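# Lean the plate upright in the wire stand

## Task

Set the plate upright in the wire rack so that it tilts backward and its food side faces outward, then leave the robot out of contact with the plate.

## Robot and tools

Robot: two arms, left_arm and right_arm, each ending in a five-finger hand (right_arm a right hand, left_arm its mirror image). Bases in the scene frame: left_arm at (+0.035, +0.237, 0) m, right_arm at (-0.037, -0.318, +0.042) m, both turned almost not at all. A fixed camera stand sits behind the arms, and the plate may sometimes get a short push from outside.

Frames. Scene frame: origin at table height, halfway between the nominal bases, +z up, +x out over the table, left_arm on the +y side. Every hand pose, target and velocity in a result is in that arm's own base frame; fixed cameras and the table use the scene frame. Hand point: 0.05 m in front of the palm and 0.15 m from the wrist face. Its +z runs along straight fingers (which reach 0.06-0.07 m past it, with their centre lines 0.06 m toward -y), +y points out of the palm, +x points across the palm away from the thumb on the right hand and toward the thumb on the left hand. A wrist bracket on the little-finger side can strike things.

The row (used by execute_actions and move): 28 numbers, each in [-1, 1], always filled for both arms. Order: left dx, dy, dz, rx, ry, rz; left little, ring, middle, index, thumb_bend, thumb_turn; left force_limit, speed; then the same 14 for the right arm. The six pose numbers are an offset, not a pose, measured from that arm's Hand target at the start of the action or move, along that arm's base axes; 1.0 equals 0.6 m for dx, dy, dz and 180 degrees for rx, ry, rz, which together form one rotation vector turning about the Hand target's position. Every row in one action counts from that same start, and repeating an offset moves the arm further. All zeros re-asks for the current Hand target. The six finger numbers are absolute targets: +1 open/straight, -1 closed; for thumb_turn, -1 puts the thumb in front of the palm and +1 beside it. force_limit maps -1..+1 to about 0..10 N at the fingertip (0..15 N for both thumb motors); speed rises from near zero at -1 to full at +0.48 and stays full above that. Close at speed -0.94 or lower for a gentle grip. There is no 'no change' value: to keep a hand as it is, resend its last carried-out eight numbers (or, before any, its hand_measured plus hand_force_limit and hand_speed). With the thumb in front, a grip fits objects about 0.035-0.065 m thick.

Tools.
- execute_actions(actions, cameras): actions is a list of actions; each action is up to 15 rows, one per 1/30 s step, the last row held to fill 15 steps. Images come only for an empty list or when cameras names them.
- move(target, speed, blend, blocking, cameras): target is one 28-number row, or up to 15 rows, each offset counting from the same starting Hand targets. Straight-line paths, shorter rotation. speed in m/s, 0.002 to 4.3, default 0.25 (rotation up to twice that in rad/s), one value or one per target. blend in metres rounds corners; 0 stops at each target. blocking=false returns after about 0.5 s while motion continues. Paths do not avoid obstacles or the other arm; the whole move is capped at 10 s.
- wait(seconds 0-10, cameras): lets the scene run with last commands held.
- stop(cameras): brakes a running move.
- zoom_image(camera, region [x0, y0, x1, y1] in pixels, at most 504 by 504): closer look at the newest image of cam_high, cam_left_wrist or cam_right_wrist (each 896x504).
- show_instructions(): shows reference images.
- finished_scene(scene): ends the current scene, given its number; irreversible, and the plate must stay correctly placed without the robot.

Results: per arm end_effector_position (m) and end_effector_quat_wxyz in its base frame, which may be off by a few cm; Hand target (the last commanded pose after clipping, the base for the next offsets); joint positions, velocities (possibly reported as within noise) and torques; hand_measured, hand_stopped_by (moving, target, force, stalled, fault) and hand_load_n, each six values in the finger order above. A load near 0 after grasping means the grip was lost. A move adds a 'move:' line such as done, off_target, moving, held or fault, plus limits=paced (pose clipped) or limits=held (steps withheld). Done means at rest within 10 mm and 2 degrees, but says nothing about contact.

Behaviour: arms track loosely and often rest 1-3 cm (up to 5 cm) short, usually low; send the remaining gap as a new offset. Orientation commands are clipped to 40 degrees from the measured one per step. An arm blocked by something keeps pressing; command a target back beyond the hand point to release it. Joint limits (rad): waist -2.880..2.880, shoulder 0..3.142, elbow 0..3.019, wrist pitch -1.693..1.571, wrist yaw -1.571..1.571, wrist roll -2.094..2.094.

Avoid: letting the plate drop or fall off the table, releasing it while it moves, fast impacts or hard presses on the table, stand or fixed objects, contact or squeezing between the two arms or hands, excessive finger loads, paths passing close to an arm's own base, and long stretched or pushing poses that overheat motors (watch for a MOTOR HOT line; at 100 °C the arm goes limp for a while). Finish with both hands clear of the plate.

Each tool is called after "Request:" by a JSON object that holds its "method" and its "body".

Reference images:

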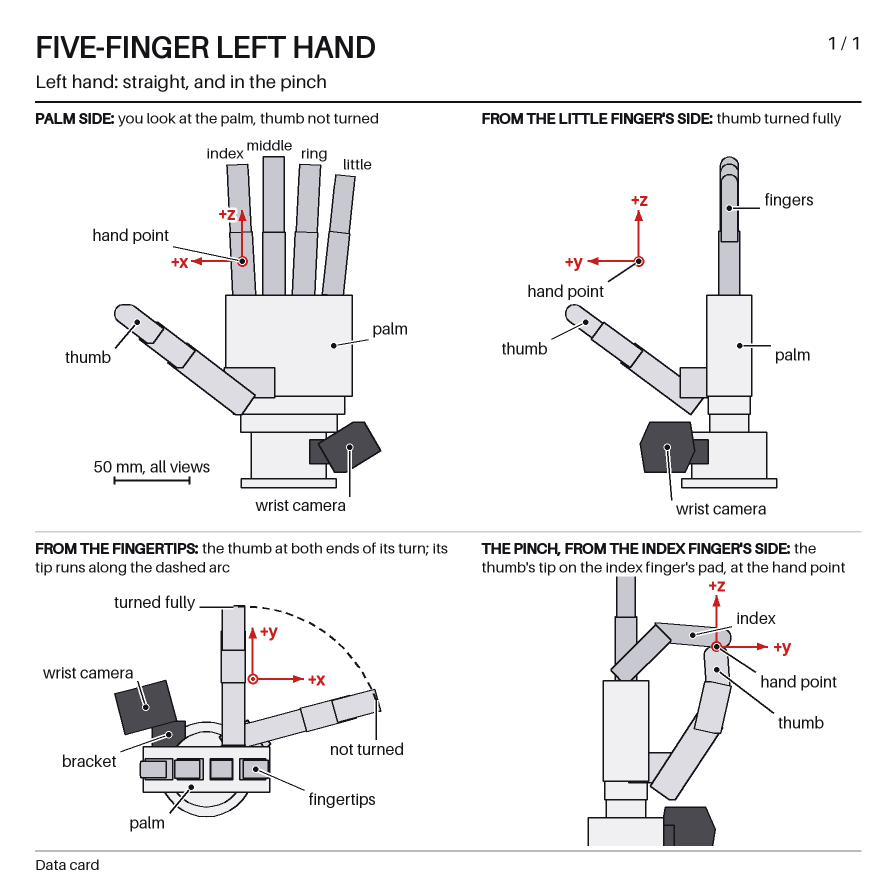

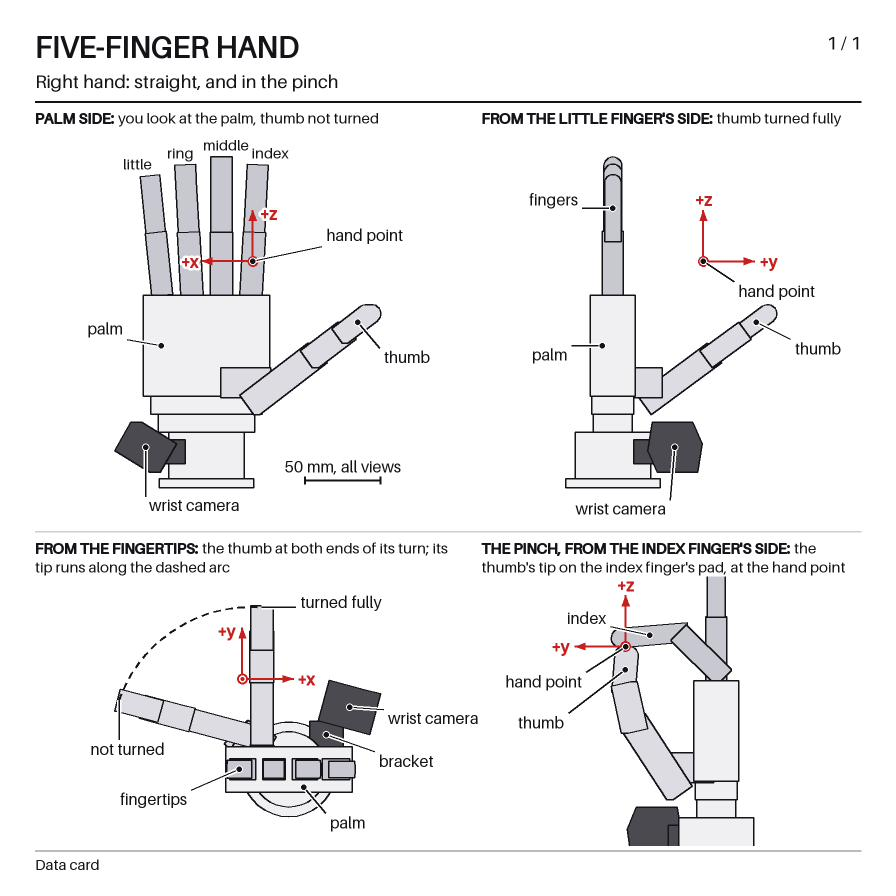

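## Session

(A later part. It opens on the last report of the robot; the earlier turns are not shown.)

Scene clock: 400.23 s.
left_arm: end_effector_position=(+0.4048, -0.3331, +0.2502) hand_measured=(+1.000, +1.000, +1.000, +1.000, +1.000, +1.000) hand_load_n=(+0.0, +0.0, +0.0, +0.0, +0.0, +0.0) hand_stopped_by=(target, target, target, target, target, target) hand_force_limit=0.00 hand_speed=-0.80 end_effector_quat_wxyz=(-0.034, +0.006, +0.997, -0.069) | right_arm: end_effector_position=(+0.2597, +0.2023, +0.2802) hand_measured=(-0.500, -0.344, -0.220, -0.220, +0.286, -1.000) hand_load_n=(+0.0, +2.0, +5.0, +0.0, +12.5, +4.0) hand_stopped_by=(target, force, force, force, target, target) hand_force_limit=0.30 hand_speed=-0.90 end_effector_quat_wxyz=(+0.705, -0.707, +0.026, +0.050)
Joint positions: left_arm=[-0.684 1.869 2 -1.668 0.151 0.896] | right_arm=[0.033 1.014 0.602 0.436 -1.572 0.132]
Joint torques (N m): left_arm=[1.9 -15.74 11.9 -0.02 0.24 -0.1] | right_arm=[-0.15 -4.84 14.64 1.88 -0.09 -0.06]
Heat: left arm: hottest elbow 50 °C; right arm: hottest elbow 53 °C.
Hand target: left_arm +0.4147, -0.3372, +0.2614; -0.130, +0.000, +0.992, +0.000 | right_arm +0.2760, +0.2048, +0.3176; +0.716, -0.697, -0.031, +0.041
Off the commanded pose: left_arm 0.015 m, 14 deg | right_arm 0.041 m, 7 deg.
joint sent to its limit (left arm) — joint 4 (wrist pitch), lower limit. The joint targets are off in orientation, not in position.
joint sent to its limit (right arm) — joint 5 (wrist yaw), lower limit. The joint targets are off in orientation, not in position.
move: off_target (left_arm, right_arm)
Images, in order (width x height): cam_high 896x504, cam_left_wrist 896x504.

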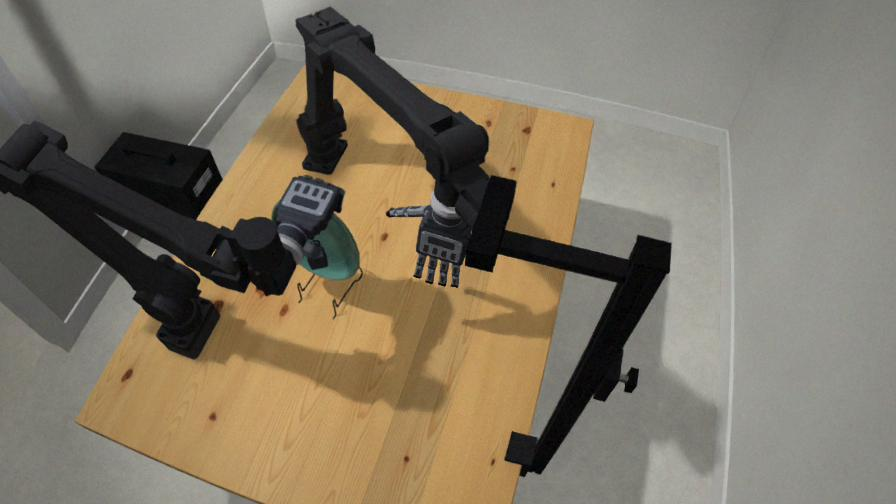

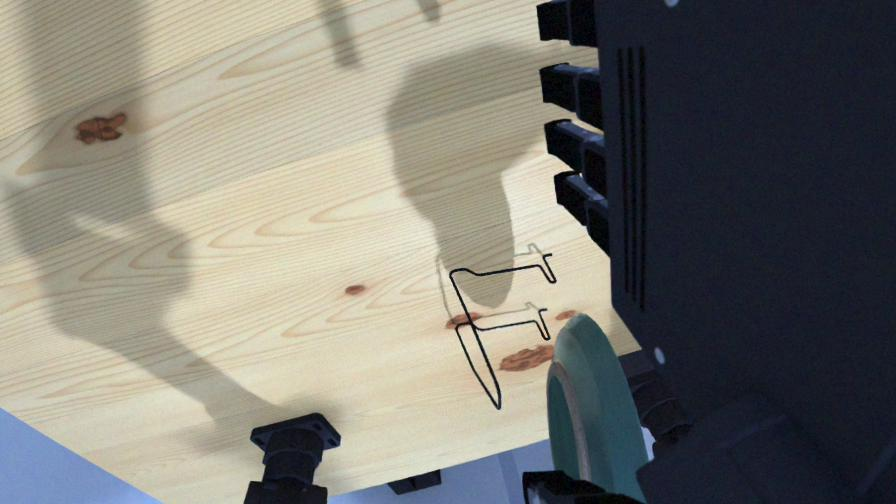

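Request:
{"method": "move", "body": {"target": [[0,0,0,0,0,0,1,1,1,1,1,1,0,-0.8,-0.008,0.037,0.0,0,0,0,-0.5,-0.6,-0.6,-0.6,0.28,-1,0.3,-0.9],[0,0,0,0,0,0,1,1,1,1,1,1,0,-0.8,-0.008,0.037,-0.1,0,0,0,-0.5,-0.6,-0.6,-0.6,0.28,-1,0.3,-0.9]], "speed": 0.08, "cameras": ["cam_left_wrist","cam_high"]}}

Request:
{"method": "zoom_image", "body": {"camera": "cam_left_wrist", "region": [430, 230, 720, 504]}}

Request:
{"method": "zoom_image", "body": {"camera": "cam_high", "region": [240, 180, 400, 340]}}

Scene clock: 431.83 s.
left_arm: end_effector_position=(+0.4048, -0.3331, +0.2502) hand_measured=(+1.000, +1.000, +1.000, +1.000, +1.000, +1.000) hand_load_n=(+0.0, +0.0, +0.0, +0.0, +0.0, +0.0) hand_stopped_by=(target, target, target, target, target, target) hand_force_limit=0.00 hand_speed=-0.80 end_effector_quat_wxyz=(-0.034, +0.006, +0.997, -0.069) | right_arm: end_effector_position=(+0.2677, +0.2244, +0.2465) hand_measured=(-0.500, -0.344, -0.220, -0.220, +0.286, -1.000) hand_load_n=(+0.0, +2.0, +5.0, +0.0, +12.0, +4.5) hand_stopped_by=(target, force, force, force, target, target) hand_force_limit=0.30 hand_speed=-0.90 end_effector_quat_wxyz=(+0.705, -0.707, -0.011, +0.055)
Joint positions: left_arm=[-0.684 1.869 2 -1.668 0.151 0.896] | right_arm=[0.108 1.12 0.592 0.479 -1.556 0.014]
Joint torques (N m): left_arm=[2.2 -15.85 11.89 0.02 0.25 -0.11] | right_arm=[0.38 -5.89 9.43 2.4 -0.17 0.01]
Heat: left arm: hottest elbow 51 °C; right arm: hottest elbow 60 °C.
Hand target: left_arm +0.4147, -0.3372, +0.2614; -0.130, +0.000, +0.992, +0.000 | right_arm +0.2712, +0.2269, +0.2576; +0.716, -0.697, -0.030, +0.041
Off the commanded pose: left_arm 0.016 m, 14 deg | right_arm 0.012 m, 3 deg.
joint sent to its limit (left arm) — joint 4 (wrist pitch), lower limit. The joint targets are off in orientation, not in position.
move: off_target (left_arm, right_arm)
Images, in order (width x height): cam_high 896x504, cam_left_wrist 896x504.

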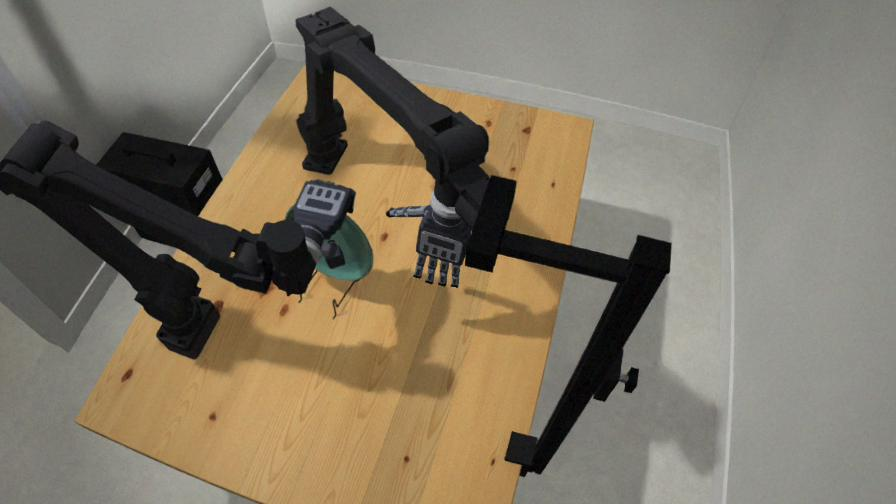

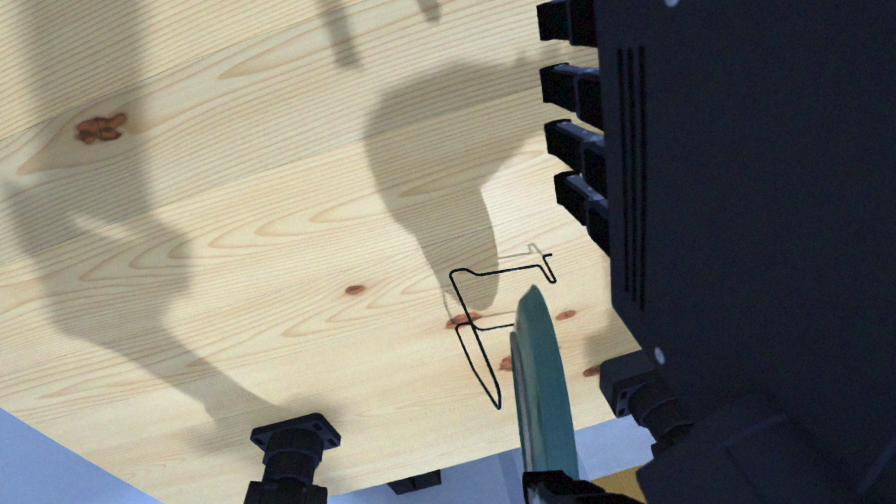

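Scaled by 1.738 from the camera's 896x504 image, which has a finer 1280x720 frame.

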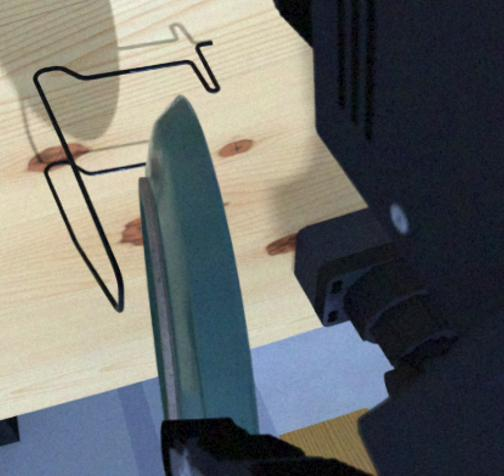

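Scaled by 3.150 from the camera's 896x504 image, which has a finer 1280x720 frame.

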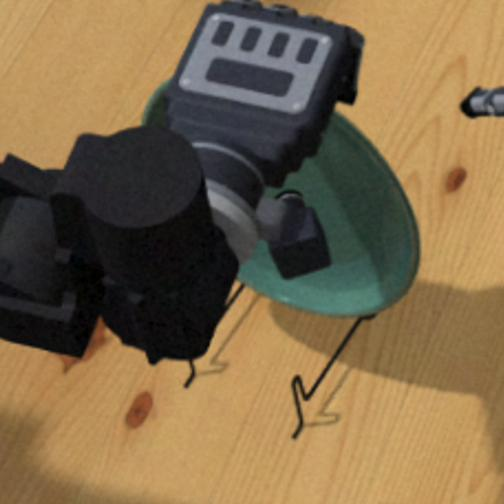

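Request:
{"method": "move", "body": {"target": [[0,0,0,0,0,0,1,1,1,1,1,1,0,-0.8,-0.04,0.023,0.0,0,0,0,-0.5,-0.6,-0.6,-0.6,0.28,-1,0.3,-0.9],[0,0,0,0,0,0,1,1,1,1,1,1,0,-0.8,-0.04,0.023,-0.07,0,0,0,-0.5,-0.6,-0.6,-0.6,0.28,-1,0.3,-0.9]], "speed": 0.06, "cameras": ["cam_left_wrist","cam_high"]}}

Request:
{"method": "zoom_image", "body": {"camera": "cam_left_wrist", "region": [430, 230, 720, 504]}}

Request:
{"method": "zoom_image", "body": {"camera": "cam_high", "region": [240, 180, 400, 340]}}

Scene clock: 473.57 s.
left_arm: end_effector_position=(+0.4048, -0.3331, +0.2502) hand_measured=(+1.000, +1.000, +1.000, +1.000, +1.000, +1.000) hand_load_n=(+0.0, +0.0, +0.0, +0.0, +0.0, +0.0) hand_stopped_by=(target, target, target, target, target, target) hand_force_limit=0.00 hand_speed=-0.80 end_effector_quat_wxyz=(-0.034, +0.006, +0.997, -0.069) | right_arm: end_effector_position=(+0.2439, +0.2386, +0.2064) hand_measured=(-0.500, -0.344, -0.220, -0.220, +0.286, -1.000) hand_load_n=(+0.0, +2.0, +5.0, +0.0, +11.5, +4.0) hand_stopped_by=(target, force, force, force, target, target) hand_force_limit=0.30 hand_speed=-0.90 end_effector_quat_wxyz=(+0.707, -0.706, -0.020, +0.047)
Joint positions: left_arm=[-0.684 1.869 2 -1.668 0.151 0.896] | right_arm=[0.163 1.155 0.463 0.745 -1.503 0.091]
Joint torques (N m): left_arm=[1.96 -15.62 11.86 0.16 0.25 -0.09] | right_arm=[-0.26 -4.72 8.06 2.44 0.07 0.17]
Heat: left arm: hottest elbow 51 °C; right arm: hottest elbow 51 °C.
Hand target: left_arm +0.4147, -0.3372, +0.2614; -0.130, +0.000, +0.992, +0.000 | right_arm +0.2471, +0.2407, +0.2155; +0.716, -0.697, -0.030, +0.041
Off the commanded pose: left_arm 0.016 m, 14 deg | right_arm 0.010 m, 2 deg.
joint sent to its limit (left arm) — joint 4 (wrist pitch), lower limit. The joint targets are off in orientation, not in position.
move: off_target (left_arm)
Images, in order (width x height): cam_high 896x504, cam_left_wrist 896x504.

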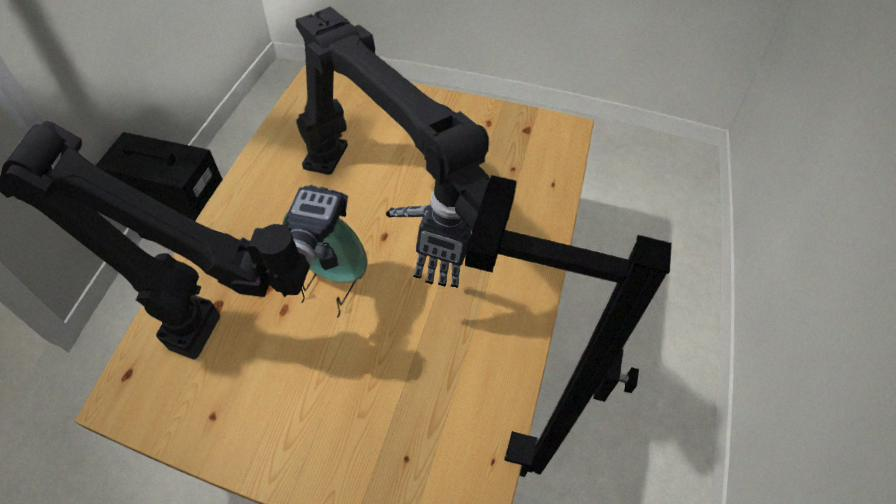

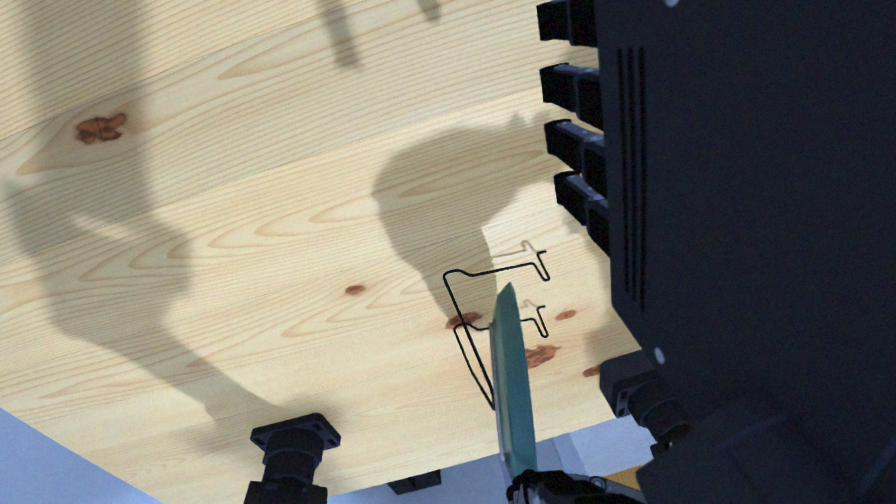

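Scaled by 1.738 from the camera's 896x504 image, which has a finer 1280x720 frame.

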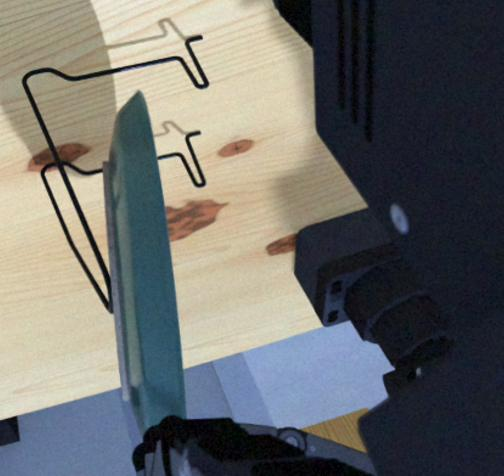

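Scaled by 3.150 from the camera's 896x504 image, which has a finer 1280x720 frame.

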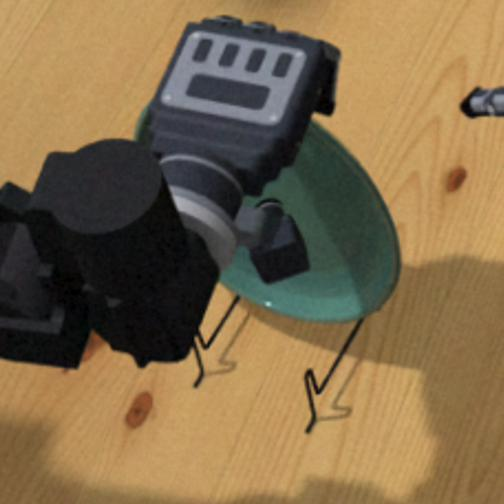

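Request:
{"method": "move", "body": {"target": [[0,0,0,0,0,0,1,1,1,1,1,1,0,-0.8,0,-0.022,0.0,0,0,0,-0.5,-0.6,-0.6,-0.6,0.28,-1,0.3,-0.9],[0,0,0,0,0,0,1,1,1,1,1,1,0,-0.8,0,-0.022,-0.055,0,0,0,-0.5,-0.6,-0.6,-0.6,0.28,-1,0.3,-0.9]], "speed": 0.05, "cameras": ["cam_left_wrist","cam_high"]}}

Request:
{"method": "zoom_image", "body": {"camera": "cam_left_wrist", "region": [430, 230, 720, 504]}}

Request:
{"method": "zoom_image", "body": {"camera": "cam_high", "region": [240, 180, 400, 340]}}

Scene clock: 492.00 s.
left_arm: end_effector_position=(+0.4048, -0.3331, +0.2502) hand_measured=(+1.000, +1.000, +1.000, +1.000, +1.000, +1.000) hand_load_n=(+0.0, +0.0, +0.0, +0.0, +0.0, +0.0) hand_stopped_by=(target, target, target, target, target, target) hand_force_limit=0.00 hand_speed=-0.80 end_effector_quat_wxyz=(-0.034, +0.006, +0.997, -0.069) | right_arm: end_effector_position=(+0.2423, +0.2288, +0.1774) hand_measured=(-0.500, -0.344, -0.220, -0.220, +0.286, -1.000) hand_load_n=(+0.0, +2.5, +5.0, +0.0, +10.0, +4.5) hand_stopped_by=(target, force, force, force, target, target) hand_force_limit=0.30 hand_speed=-0.90 end_effector_quat_wxyz=(+0.706, -0.706, -0.023, +0.050)
Joint positions: left_arm=[-0.684 1.869 2 -1.668 0.151 0.896] | right_arm=[0.133 1.23 0.424 0.831 -1.541 0.064]
Joint torques (N m): left_arm=[2.02 -16.09 11.73 0.1 0.24 -0.12] | right_arm=[-0.97 -5.54 7.28 2.73 -0.17 0.17]
Heat: left arm: hottest elbow 51 °C; right arm: hottest elbow 48 °C.
Hand target: left_arm +0.4147, -0.3372, +0.2614; -0.130, +0.000, +0.992, +0.000 | right_arm +0.2471, +0.2276, +0.1826; +0.716, -0.697, -0.030, +0.041
Off the commanded pose: left_arm 0.016 m, 14 deg | right_arm 0.007 m, 2 deg.
joint sent to its limit (left arm) — joint 4 (wrist pitch), lower limit. The joint targets are off in orientation, not in position.
move: off_target (left_arm)
Images, in order (width x height): cam_high 896x504, cam_left_wrist 896x504.

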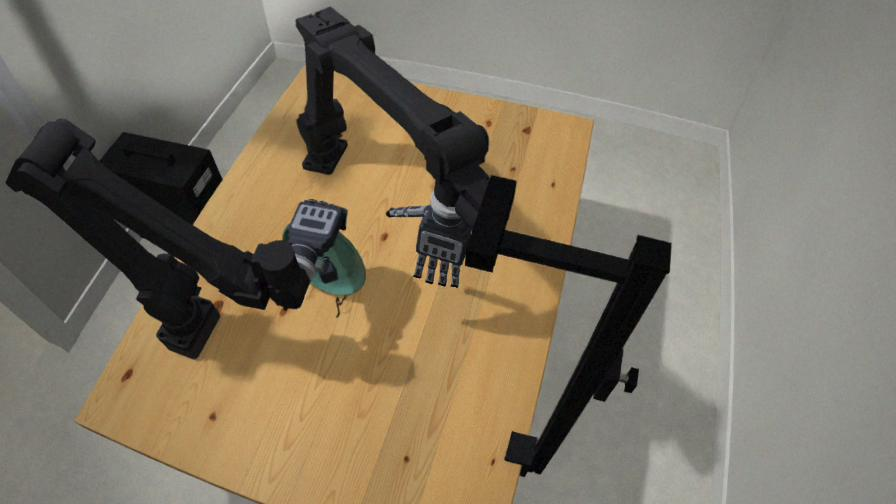

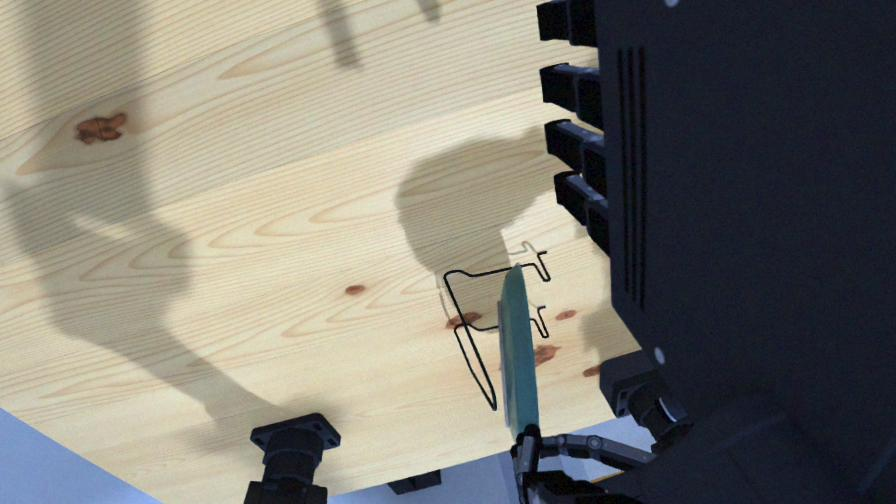

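Scaled by 1.738 from the camera's 896x504 image, which has a finer 1280x720 frame.

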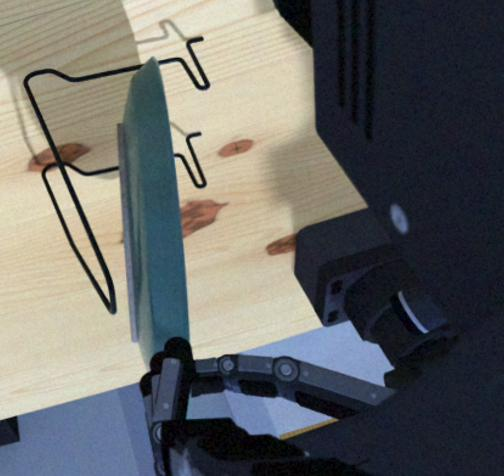

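Scaled by 3.150 from the camera's 896x504 image, which has a finer 1280x720 frame.

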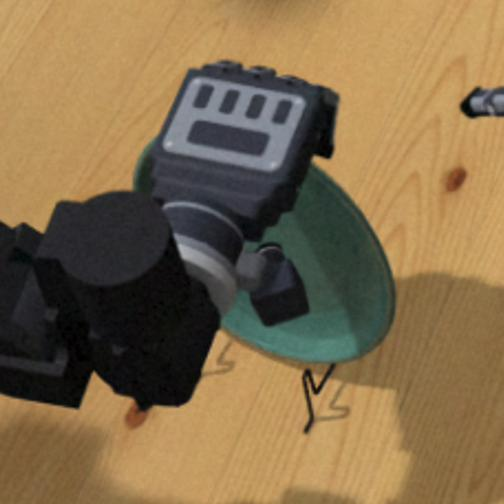

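Request:
{"method": "move", "body": {"target": [0,0,0,0,0,0,1,1,1,1,1,1,0,-0.8,0,0,-0.022,0,0,0,-0.5,-0.6,-0.6,-0.6,0.28,-1,0.3,-0.9], "speed": 0.04, "cameras": ["cam_left_wrist"]}}

Request:
{"method": "zoom_image", "body": {"camera": "cam_left_wrist", "region": [430, 230, 720, 504]}}

Scene clock: 507.07 s.
left_arm: end_effector_position=(+0.4048, -0.3331, +0.2502) hand_measured=(+1.000, +1.000, +1.000, +1.000, +1.000, +1.000) hand_load_n=(+0.0, +0.0, +0.0, +0.0, -0.5, +0.0) hand_stopped_by=(target, target, target, target, target, target) hand_force_limit=0.00 hand_speed=-0.80 end_effector_quat_wxyz=(-0.034, +0.006, +0.997, -0.069) | right_arm: end_effector_position=(+0.2448, +0.2291, +0.1688) hand_measured=(-0.500, -0.344, -0.220, -0.220, +0.284, -1.000) hand_load_n=(+0.0, +3.0, +5.0, +1.5, +8.0, +4.0) hand_stopped_by=(target, force, force, force, target, target) hand_force_limit=0.30 hand_speed=-0.90 end_effector_quat_wxyz=(+0.706, -0.706, -0.030, +0.043)
Joint positions: left_arm=[-0.684 1.869 2 -1.668 0.151 0.896] | right_arm=[0.133 1.263 0.417 0.878 -1.541 0.051]
Joint torques (N m): left_arm=[2.55 -16.15 11.85 0.01 0.27 -0.12] | right_arm=[-0.91 -4.42 6.31 2.24 -0.04 0.03]
Heat: left arm: hottest elbow 51 °C; right arm: hottest elbow 46 °C.
Hand target: left_arm +0.4147, -0.3372, +0.2614; -0.130, +0.000, +0.992, +0.000 | right_arm +0.2472, +0.2276, +0.1694; +0.716, -0.697, -0.030, +0.041
Off the commanded pose: left_arm 0.016 m, 14 deg | right_arm 0.003 m, 2 deg.
joint sent to its limit (left arm) — joint 4 (wrist pitch), lower limit. The joint targets are off in orientation, not in position.
move: off_target (left_arm)
Images, in order (width x height): cam_left_wrist 896x504.

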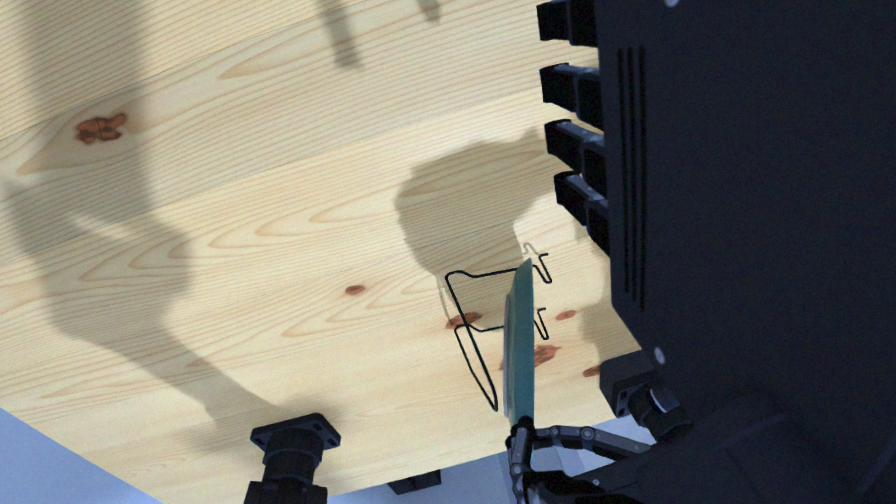

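Scaled by 1.738 from the camera's 896x504 image, which has a finer 1280x720 frame.

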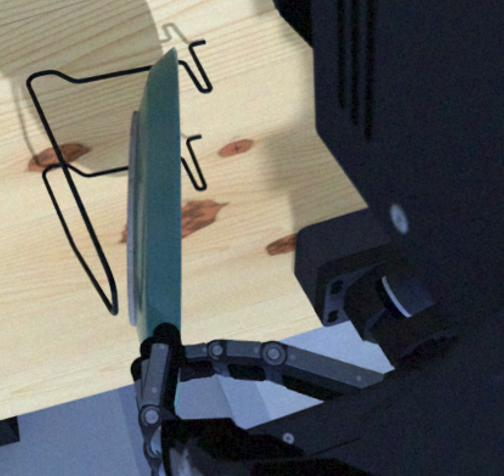

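Request:
{"method": "move", "body": {"target": [[0,0,0,0,0,0,1,1,1,1,1,1,0,-0.8,0,0,0.045,0,0,0,-0.5,-0.6,-0.6,-0.6,0.28,-1,0.3,-0.9],[0,0,0,0,0,0,1,1,1,1,1,1,0,-0.8,0,0.025,0.045,0,0,0,-0.5,-0.6,-0.6,-0.6,0.28,-1,0.3,-0.9]], "speed": 0.05, "cameras": ["cam_left_wrist"]}}

Request:
{"method": "zoom_image", "body": {"camera": "cam_left_wrist", "region": [430, 230, 720, 504]}}

Scene clock: 530.10 s.
left_arm: end_effector_position=(+0.4048, -0.3331, +0.2502) hand_measured=(+1.000, +1.000, +1.000, +1.000, +1.000, +1.000) hand_load_n=(+0.0, +0.0, +0.0, +0.0, +0.0, +0.0) hand_stopped_by=(target, target, target, target, target, target) hand_force_limit=0.00 hand_speed=-0.80 end_effector_quat_wxyz=(-0.034, +0.006, +0.997, -0.069) | right_arm: end_effector_position=(+0.2392, +0.2394, +0.1841) hand_measured=(-0.500, -0.344, -0.220, -0.220, +0.284, -1.000) hand_load_n=(+0.0, +2.0, +5.0, +0.0, +11.0, +4.0) hand_stopped_by=(target, force, force, force, target, target) hand_force_limit=0.30 hand_speed=-0.90 end_effector_quat_wxyz=(+0.708, -0.704, -0.017, +0.052)
Joint positions: left_arm=[-0.684 1.869 2 -1.668 0.151 0.896] | right_arm=[0.167 1.233 0.417 0.94 -1.5 0.173]
Joint torques (N m): left_arm=[1.96 -15.74 11.86 0.03 0.26 -0.08] | right_arm=[-0.79 -5.95 8.13 2.76 0.26 0.18]
Heat: left arm: hottest elbow 52 °C; right arm: hottest elbow 44 °C.
Hand target: left_arm +0.4147, -0.3372, +0.2614; -0.130, +0.000, +0.992, +0.000 | right_arm +0.2472, +0.2425, +0.1964; +0.716, -0.697, -0.030, +0.041
Off the commanded pose: left_arm 0.016 m, 14 deg | right_arm 0.015 m, 2 deg.
joint sent to its limit (left arm) — joint 4 (wrist pitch), lower limit. The joint targets are off in orientation, not in position.
move: off_target (left_arm, right_arm)
Images, in order (width x height): cam_left_wrist 896x504.

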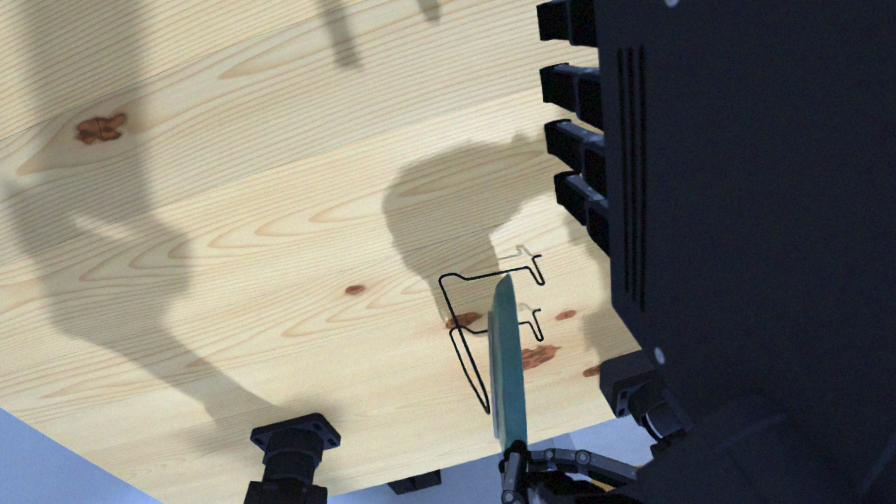

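Scaled by 1.738 from the camera's 896x504 image, which has a finer 1280x720 frame.

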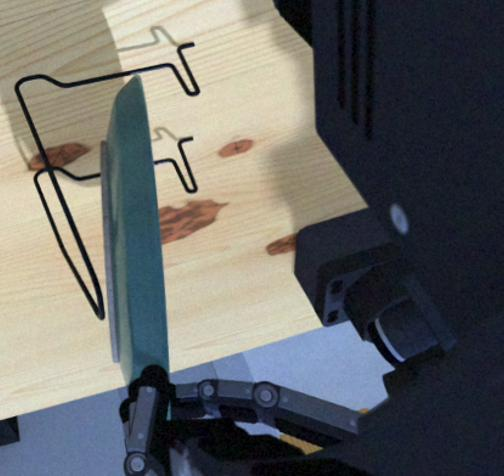

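Request:
{"method": "move", "body": {"target": [[0,0,0,0,0,0,1,1,1,1,1,1,0,-0.8,0,0,0.03,0,0,0,-0.5,-0.6,-0.6,-0.6,0.28,-1,0.3,-0.9],[0,0,0,0,0,0,1,1,1,1,1,1,0,-0.8,0,0.023,0.03,0,0,0,-0.5,-0.6,-0.6,-0.6,0.28,-1,0.3,-0.9],[0,0,0,0,0,0,1,1,1,1,1,1,0,-0.8,0,0.023,-0.03,0,0,0,-0.5,-0.6,-0.6,-0.6,0.28,-1,0.3,-0.9]], "speed": 0.05, "cameras": ["cam_left_wrist"]}}

Request:
{"method": "zoom_image", "body": {"camera": "cam_left_wrist", "region": [430, 230, 720, 504]}}

Scene clock: 547.00 s.
left_arm: end_effector_position=(+0.4048, -0.3331, +0.2502) hand_measured=(+1.000, +1.000, +1.000, +1.000, +1.000, +1.000) hand_load_n=(+0.0, +0.0, +0.0, +0.0, +0.0, +0.0) hand_stopped_by=(target, target, target, target, target, target) hand_force_limit=0.00 hand_speed=-0.80 end_effector_quat_wxyz=(-0.034, +0.006, +0.997, -0.069) | right_arm: end_effector_position=(+0.2448, +0.2538, +0.1724) hand_measured=(-0.500, -0.344, -0.220, -0.220, +0.284, -1.000) hand_load_n=(+0.0, +2.0, +5.0, +1.0, +9.0, +4.0) hand_stopped_by=(target, force, force, force, target, target) hand_force_limit=0.30 hand_speed=-0.90 end_effector_quat_wxyz=(+0.712, -0.700, -0.020, +0.047)
Joint positions: left_arm=[-0.684 1.869 2 -1.668 0.151 0.896] | right_arm=[0.21 1.309 0.417 1.049 -1.453 0.193]
Joint torques (N m): left_arm=[2.49 -15.56 11.73 0.09 0.25 -0.12] | right_arm=[0.21 -6.77 6.78 2.59 0.17 0.09]
Heat: left arm: hottest elbow 52 °C; right arm: hottest elbow 45 °C.
Hand target: left_arm +0.4147, -0.3372, +0.2614; -0.130, +0.000, +0.992, +0.000 | right_arm +0.2472, +0.2564, +0.1784; +0.716, -0.697, -0.030, +0.041
Off the commanded pose: left_arm 0.016 m, 14 deg | right_arm 0.007 m, 2 deg.
joint sent to its limit (left arm) — joint 4 (wrist pitch), lower limit. The joint targets are off in orientation, not in position.
move: off_target (left_arm)
Images, in order (width x height): cam_left_wrist 896x504.

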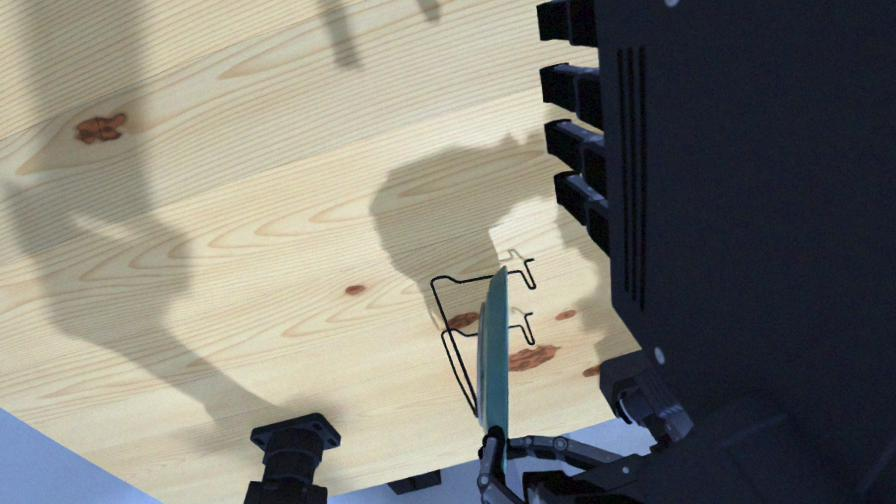

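Scaled by 1.738 from the camera's 896x504 image, which has a finer 1280x720 frame.

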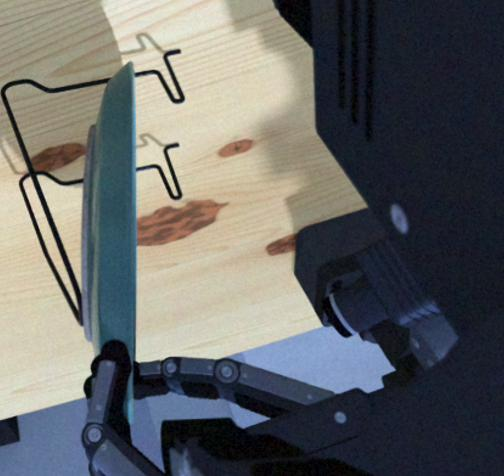

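Request:
{"method": "move", "body": {"target": [0,0,0,0,0,0,1,1,1,1,1,1,0,-0.8,0,0,-0.02,0,0,0,-0.5,-0.6,-0.6,-0.6,0.28,-1,0.3,-0.9], "speed": 0.04, "cameras": ["cam_left_wrist","cam_high"]}}

Request:
{"method": "zoom_image", "body": {"camera": "cam_left_wrist", "region": [430, 230, 720, 504]}}

Request:
{"method": "zoom_image", "body": {"camera": "cam_high", "region": [240, 180, 400, 340]}}

Scene clock: 556.20 s.
left_arm: end_effector_position=(+0.4048, -0.3331, +0.2502) hand_measured=(+1.000, +1.000, +1.000, +1.000, +1.000, +1.000) hand_load_n=(+0.0, +0.0, +0.0, +0.0, -0.5, +0.0) hand_stopped_by=(target, target, target, target, target, target) hand_force_limit=0.00 hand_speed=-0.80 end_effector_quat_wxyz=(-0.034, +0.006, +0.997, -0.069) | right_arm: end_effector_position=(+0.2460, +0.2541, +0.1653) hand_measured=(-0.500, -0.344, -0.220, -0.220, +0.284, -1.000) hand_load_n=(+0.0, +4.0, +3.5, +4.5, +7.5, +4.5) hand_stopped_by=(target, force, force, force, target, target) hand_force_limit=0.30 hand_speed=-0.90 end_effector_quat_wxyz=(+0.713, -0.700, -0.021, +0.046)
Joint positions: left_arm=[-0.684 1.869 2 -1.668 0.151 0.896] | right_arm=[0.21 1.343 0.412 1.099 -1.454 0.201]
Joint torques (N m): left_arm=[1.96 -15.91 11.9 0.17 0.25 -0.09] | right_arm=[0.03 -5.89 5.87 2.51 0.2 -0.02]
Heat: left arm: hottest elbow 52 °C; right arm: hottest elbow 44 °C.
Hand target: left_arm +0.4147, -0.3372, +0.2614; -0.130, +0.000, +0.992, +0.000 | right_arm +0.2472, +0.2563, +0.1664; +0.716, -0.697, -0.030, +0.041
Off the commanded pose: left_arm 0.016 m, 14 deg | right_arm 0.003 m, 1 deg.
joint sent to its limit (left arm) — joint 4 (wrist pitch), lower limit. The joint targets are off in orientation, not in position.
move: off_target (left_arm)
Images, in order (width x height): cam_high 896x504, cam_left_wrist 896x504.

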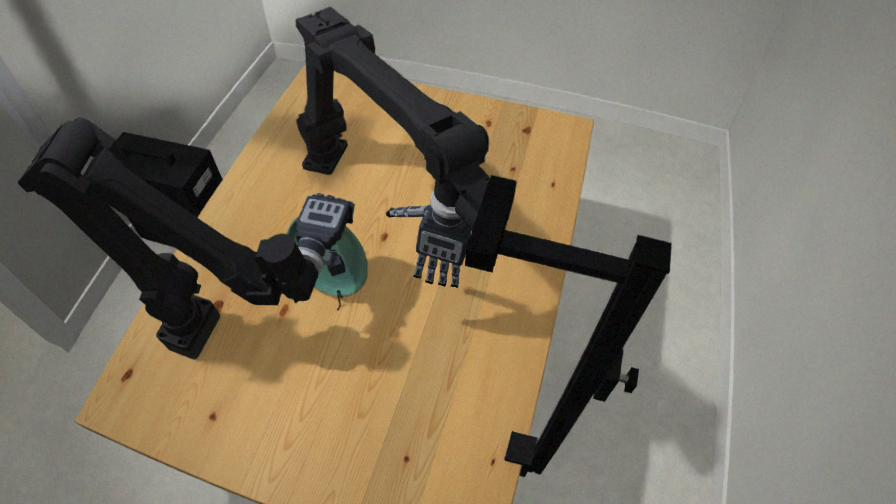

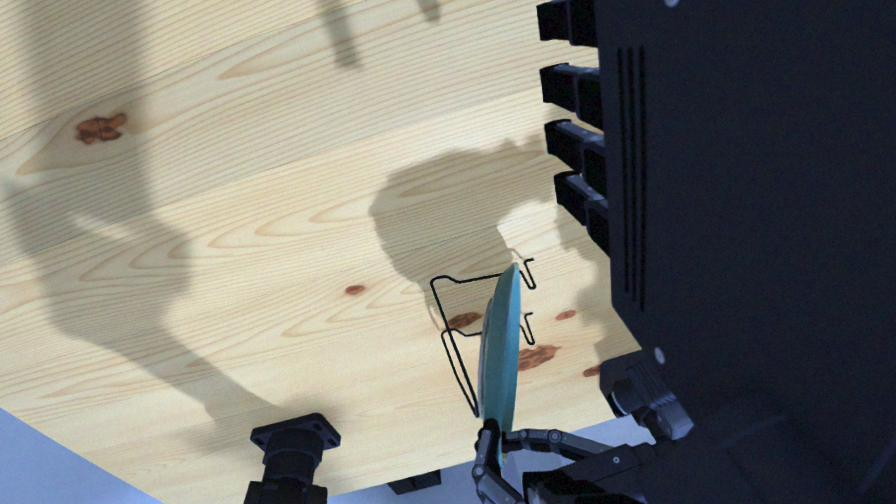

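Scaled by 1.738 from the camera's 896x504 image, which has a finer 1280x720 frame.

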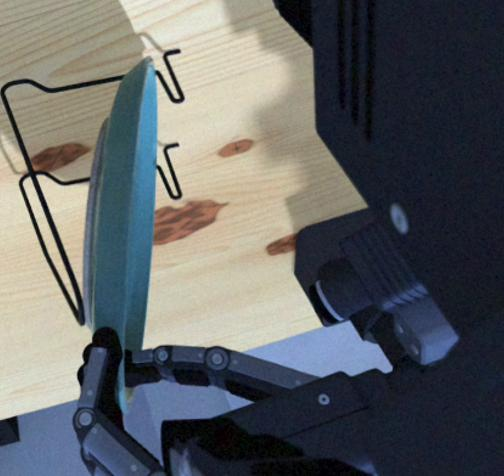

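Scaled by 3.150 from the camera's 896x504 image, which has a finer 1280x720 frame.

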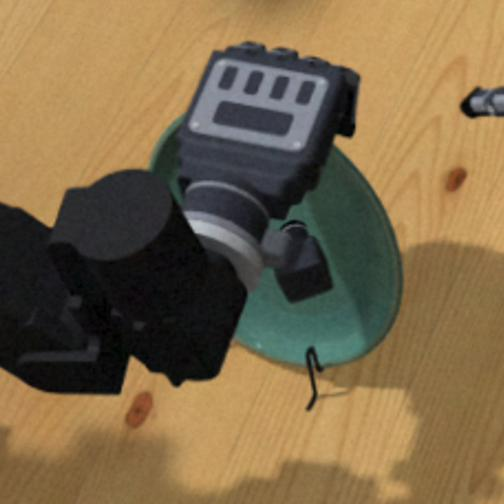

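Request:
{"method": "move", "body": {"target": [0,0,0,0,0,0,1,1,1,1,1,1,0,-0.8,0,0,0.012,0,0,0,-0.5,-0.6,-0.6,-0.6,0.28,-1,0.3,-0.9], "speed": 0.04, "cameras": []}}

Request:
{"method": "move", "body": {"target": [0,0,0,0,0,0,1,1,1,1,1,1,0,-0.8,0,0,0,0,0,0,-0.5,-0.6,-0.6,-0.6,0.6,-1,0.3,-0.9], "speed": 0.04, "cameras": ["cam_left_wrist","cam_high"]}}

Request:
{"method": "zoom_image", "body": {"camera": "cam_left_wrist", "region": [430, 230, 720, 504]}}

Scene clock: 576.97 s.
left_arm: end_effector_position=(+0.4048, -0.3331, +0.2502) hand_measured=(+1.000, +1.000, +1.000, +1.000, +1.000, +1.000) hand_load_n=(+0.0, +0.0, +0.0, +0.0, +0.0, +0.0) hand_stopped_by=(target, target, target, target, target, target) hand_force_limit=0.00 hand_speed=-0.80 end_effector_quat_wxyz=(-0.034, +0.006, +0.997, -0.069) | right_arm: end_effector_position=(+0.2455, +0.2541, +0.1661) hand_measured=(-0.500, -0.344, -0.220, -0.220, +0.284, -1.000) hand_load_n=(+0.0, +4.5, +3.0, +3.5, +8.5, +4.0) hand_stopped_by=(target, force, force, force, target, target) hand_force_limit=0.30 hand_speed=-0.90 end_effector_quat_wxyz=(+0.713, -0.700, -0.019, +0.048)
Joint positions: left_arm=[-0.684 1.869 2 -1.668 0.151 0.896] | right_arm=[0.21 1.343 0.412 1.106 -1.454 0.214]
Joint torques (N m): left_arm=[2.61 -16.09 11.84 -0.01 0.27 -0.11] | right_arm=[0.44 -6.36 6.42 2.59 0.27 0.14]
Heat: left arm: hottest elbow 52 °C; right arm: hottest elbow 42 °C.
Hand target: left_arm +0.4147, -0.3372, +0.2614; -0.130, +0.000, +0.992, +0.000 | right_arm +0.2472, +0.2563, +0.1736; +0.716, -0.697, -0.030, +0.041
Off the commanded pose: left_arm 0.016 m, 14 deg | right_arm 0.008 m, 2 deg.
joint sent to its limit (left arm) — joint 4 (wrist pitch), lower limit. The joint targets are off in orientation, not in position.
move: off_target (left_arm)
No camera images: "cameras" was empty.

Scene clock: 579.43 s.
left_arm: end_effector_position=(+0.4048, -0.3331, +0.2502) hand_measured=(+1.000, +1.000, +1.000, +1.000, +1.000, +1.000) hand_load_n=(+0.0, +0.0, +0.0, +0.0, +0.0, +0.0) hand_stopped_by=(target, target, target, target, target, target) hand_force_limit=0.00 hand_speed=-0.80 end_effector_quat_wxyz=(-0.034, +0.006, +0.997, -0.069) | right_arm: end_effector_position=(+0.2455, +0.2542, +0.1680) hand_measured=(-0.500, -0.344, -0.222, -0.220, +0.600, -1.000) hand_load_n=(+0.0, +0.0, -0.5, +0.0, +0.0, +0.0) hand_stopped_by=(target, force, force, force, target, target) hand_force_limit=0.30 hand_speed=-0.90 end_effector_quat_wxyz=(+0.714, -0.699, -0.021, +0.046)
Joint positions: left_arm=[-0.684 1.869 2 -1.668 0.151 0.896] | right_arm=[0.21 1.343 0.412 1.128 -1.454 0.229]
Joint torques (N m): left_arm=[1.79 -15.97 11.77 0.12 0.26 -0.1] | right_arm=[-0.26 -6.36 6.17 2.22 0.26 0.06]
Heat: left arm: hottest elbow 52 °C; right arm: hottest elbow 42 °C.
Hand target: left_arm +0.4147, -0.3372, +0.2614; -0.130, +0.000, +0.992, +0.000 | right_arm +0.2472, +0.2563, +0.1736; +0.716, -0.697, -0.030, +0.041
Off the commanded pose: left_arm 0.016 m, 14 deg | right_arm 0.006 m, 1 deg.
joint sent to its limit (left arm) — joint 4 (wrist pitch), lower limit. The joint targets are off in orientation, not in position.
move: off_target (left_arm)
Images, in order (width x height): cam_high 896x504, cam_left_wrist 896x504.

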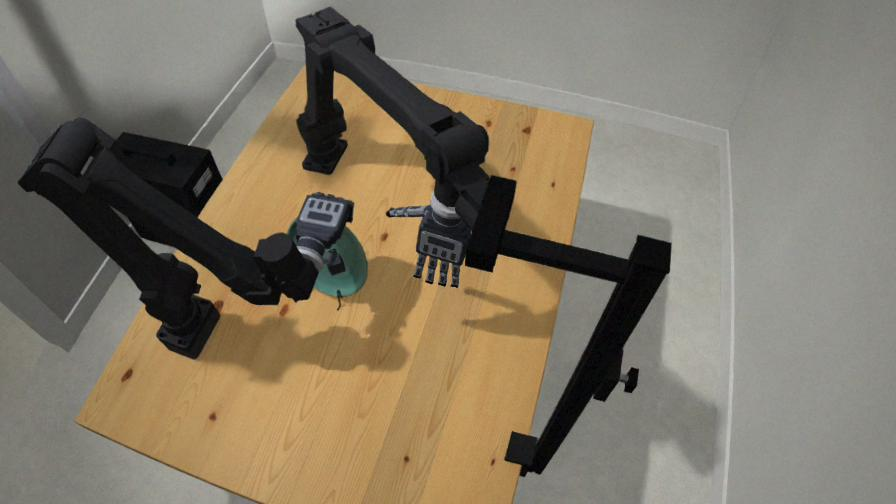

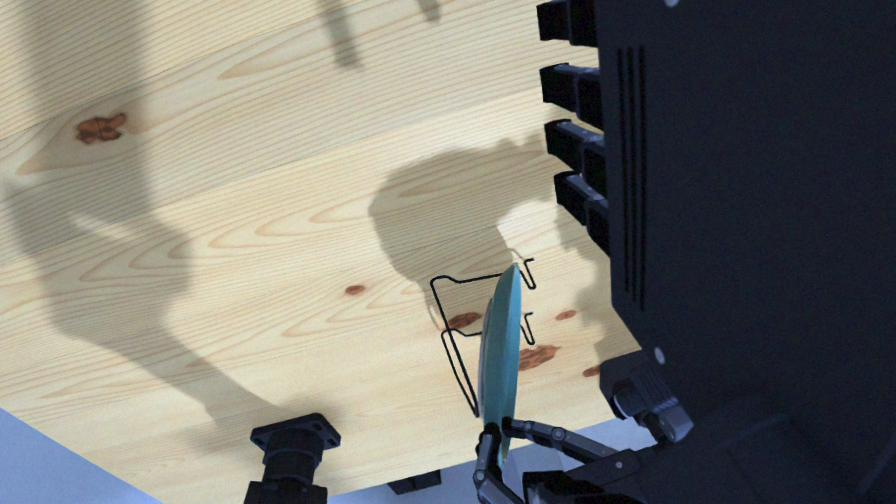

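Scaled by 1.738 from the camera's 896x504 image, which has a finer 1280x720 frame.

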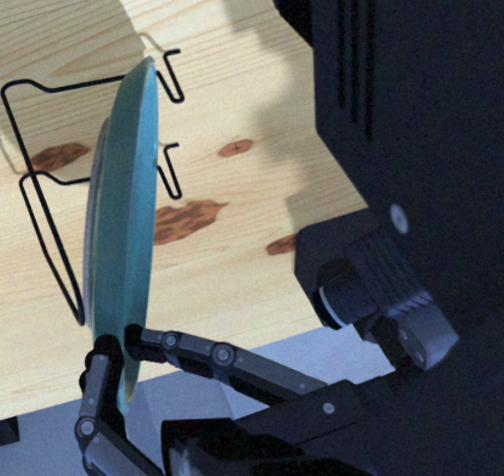

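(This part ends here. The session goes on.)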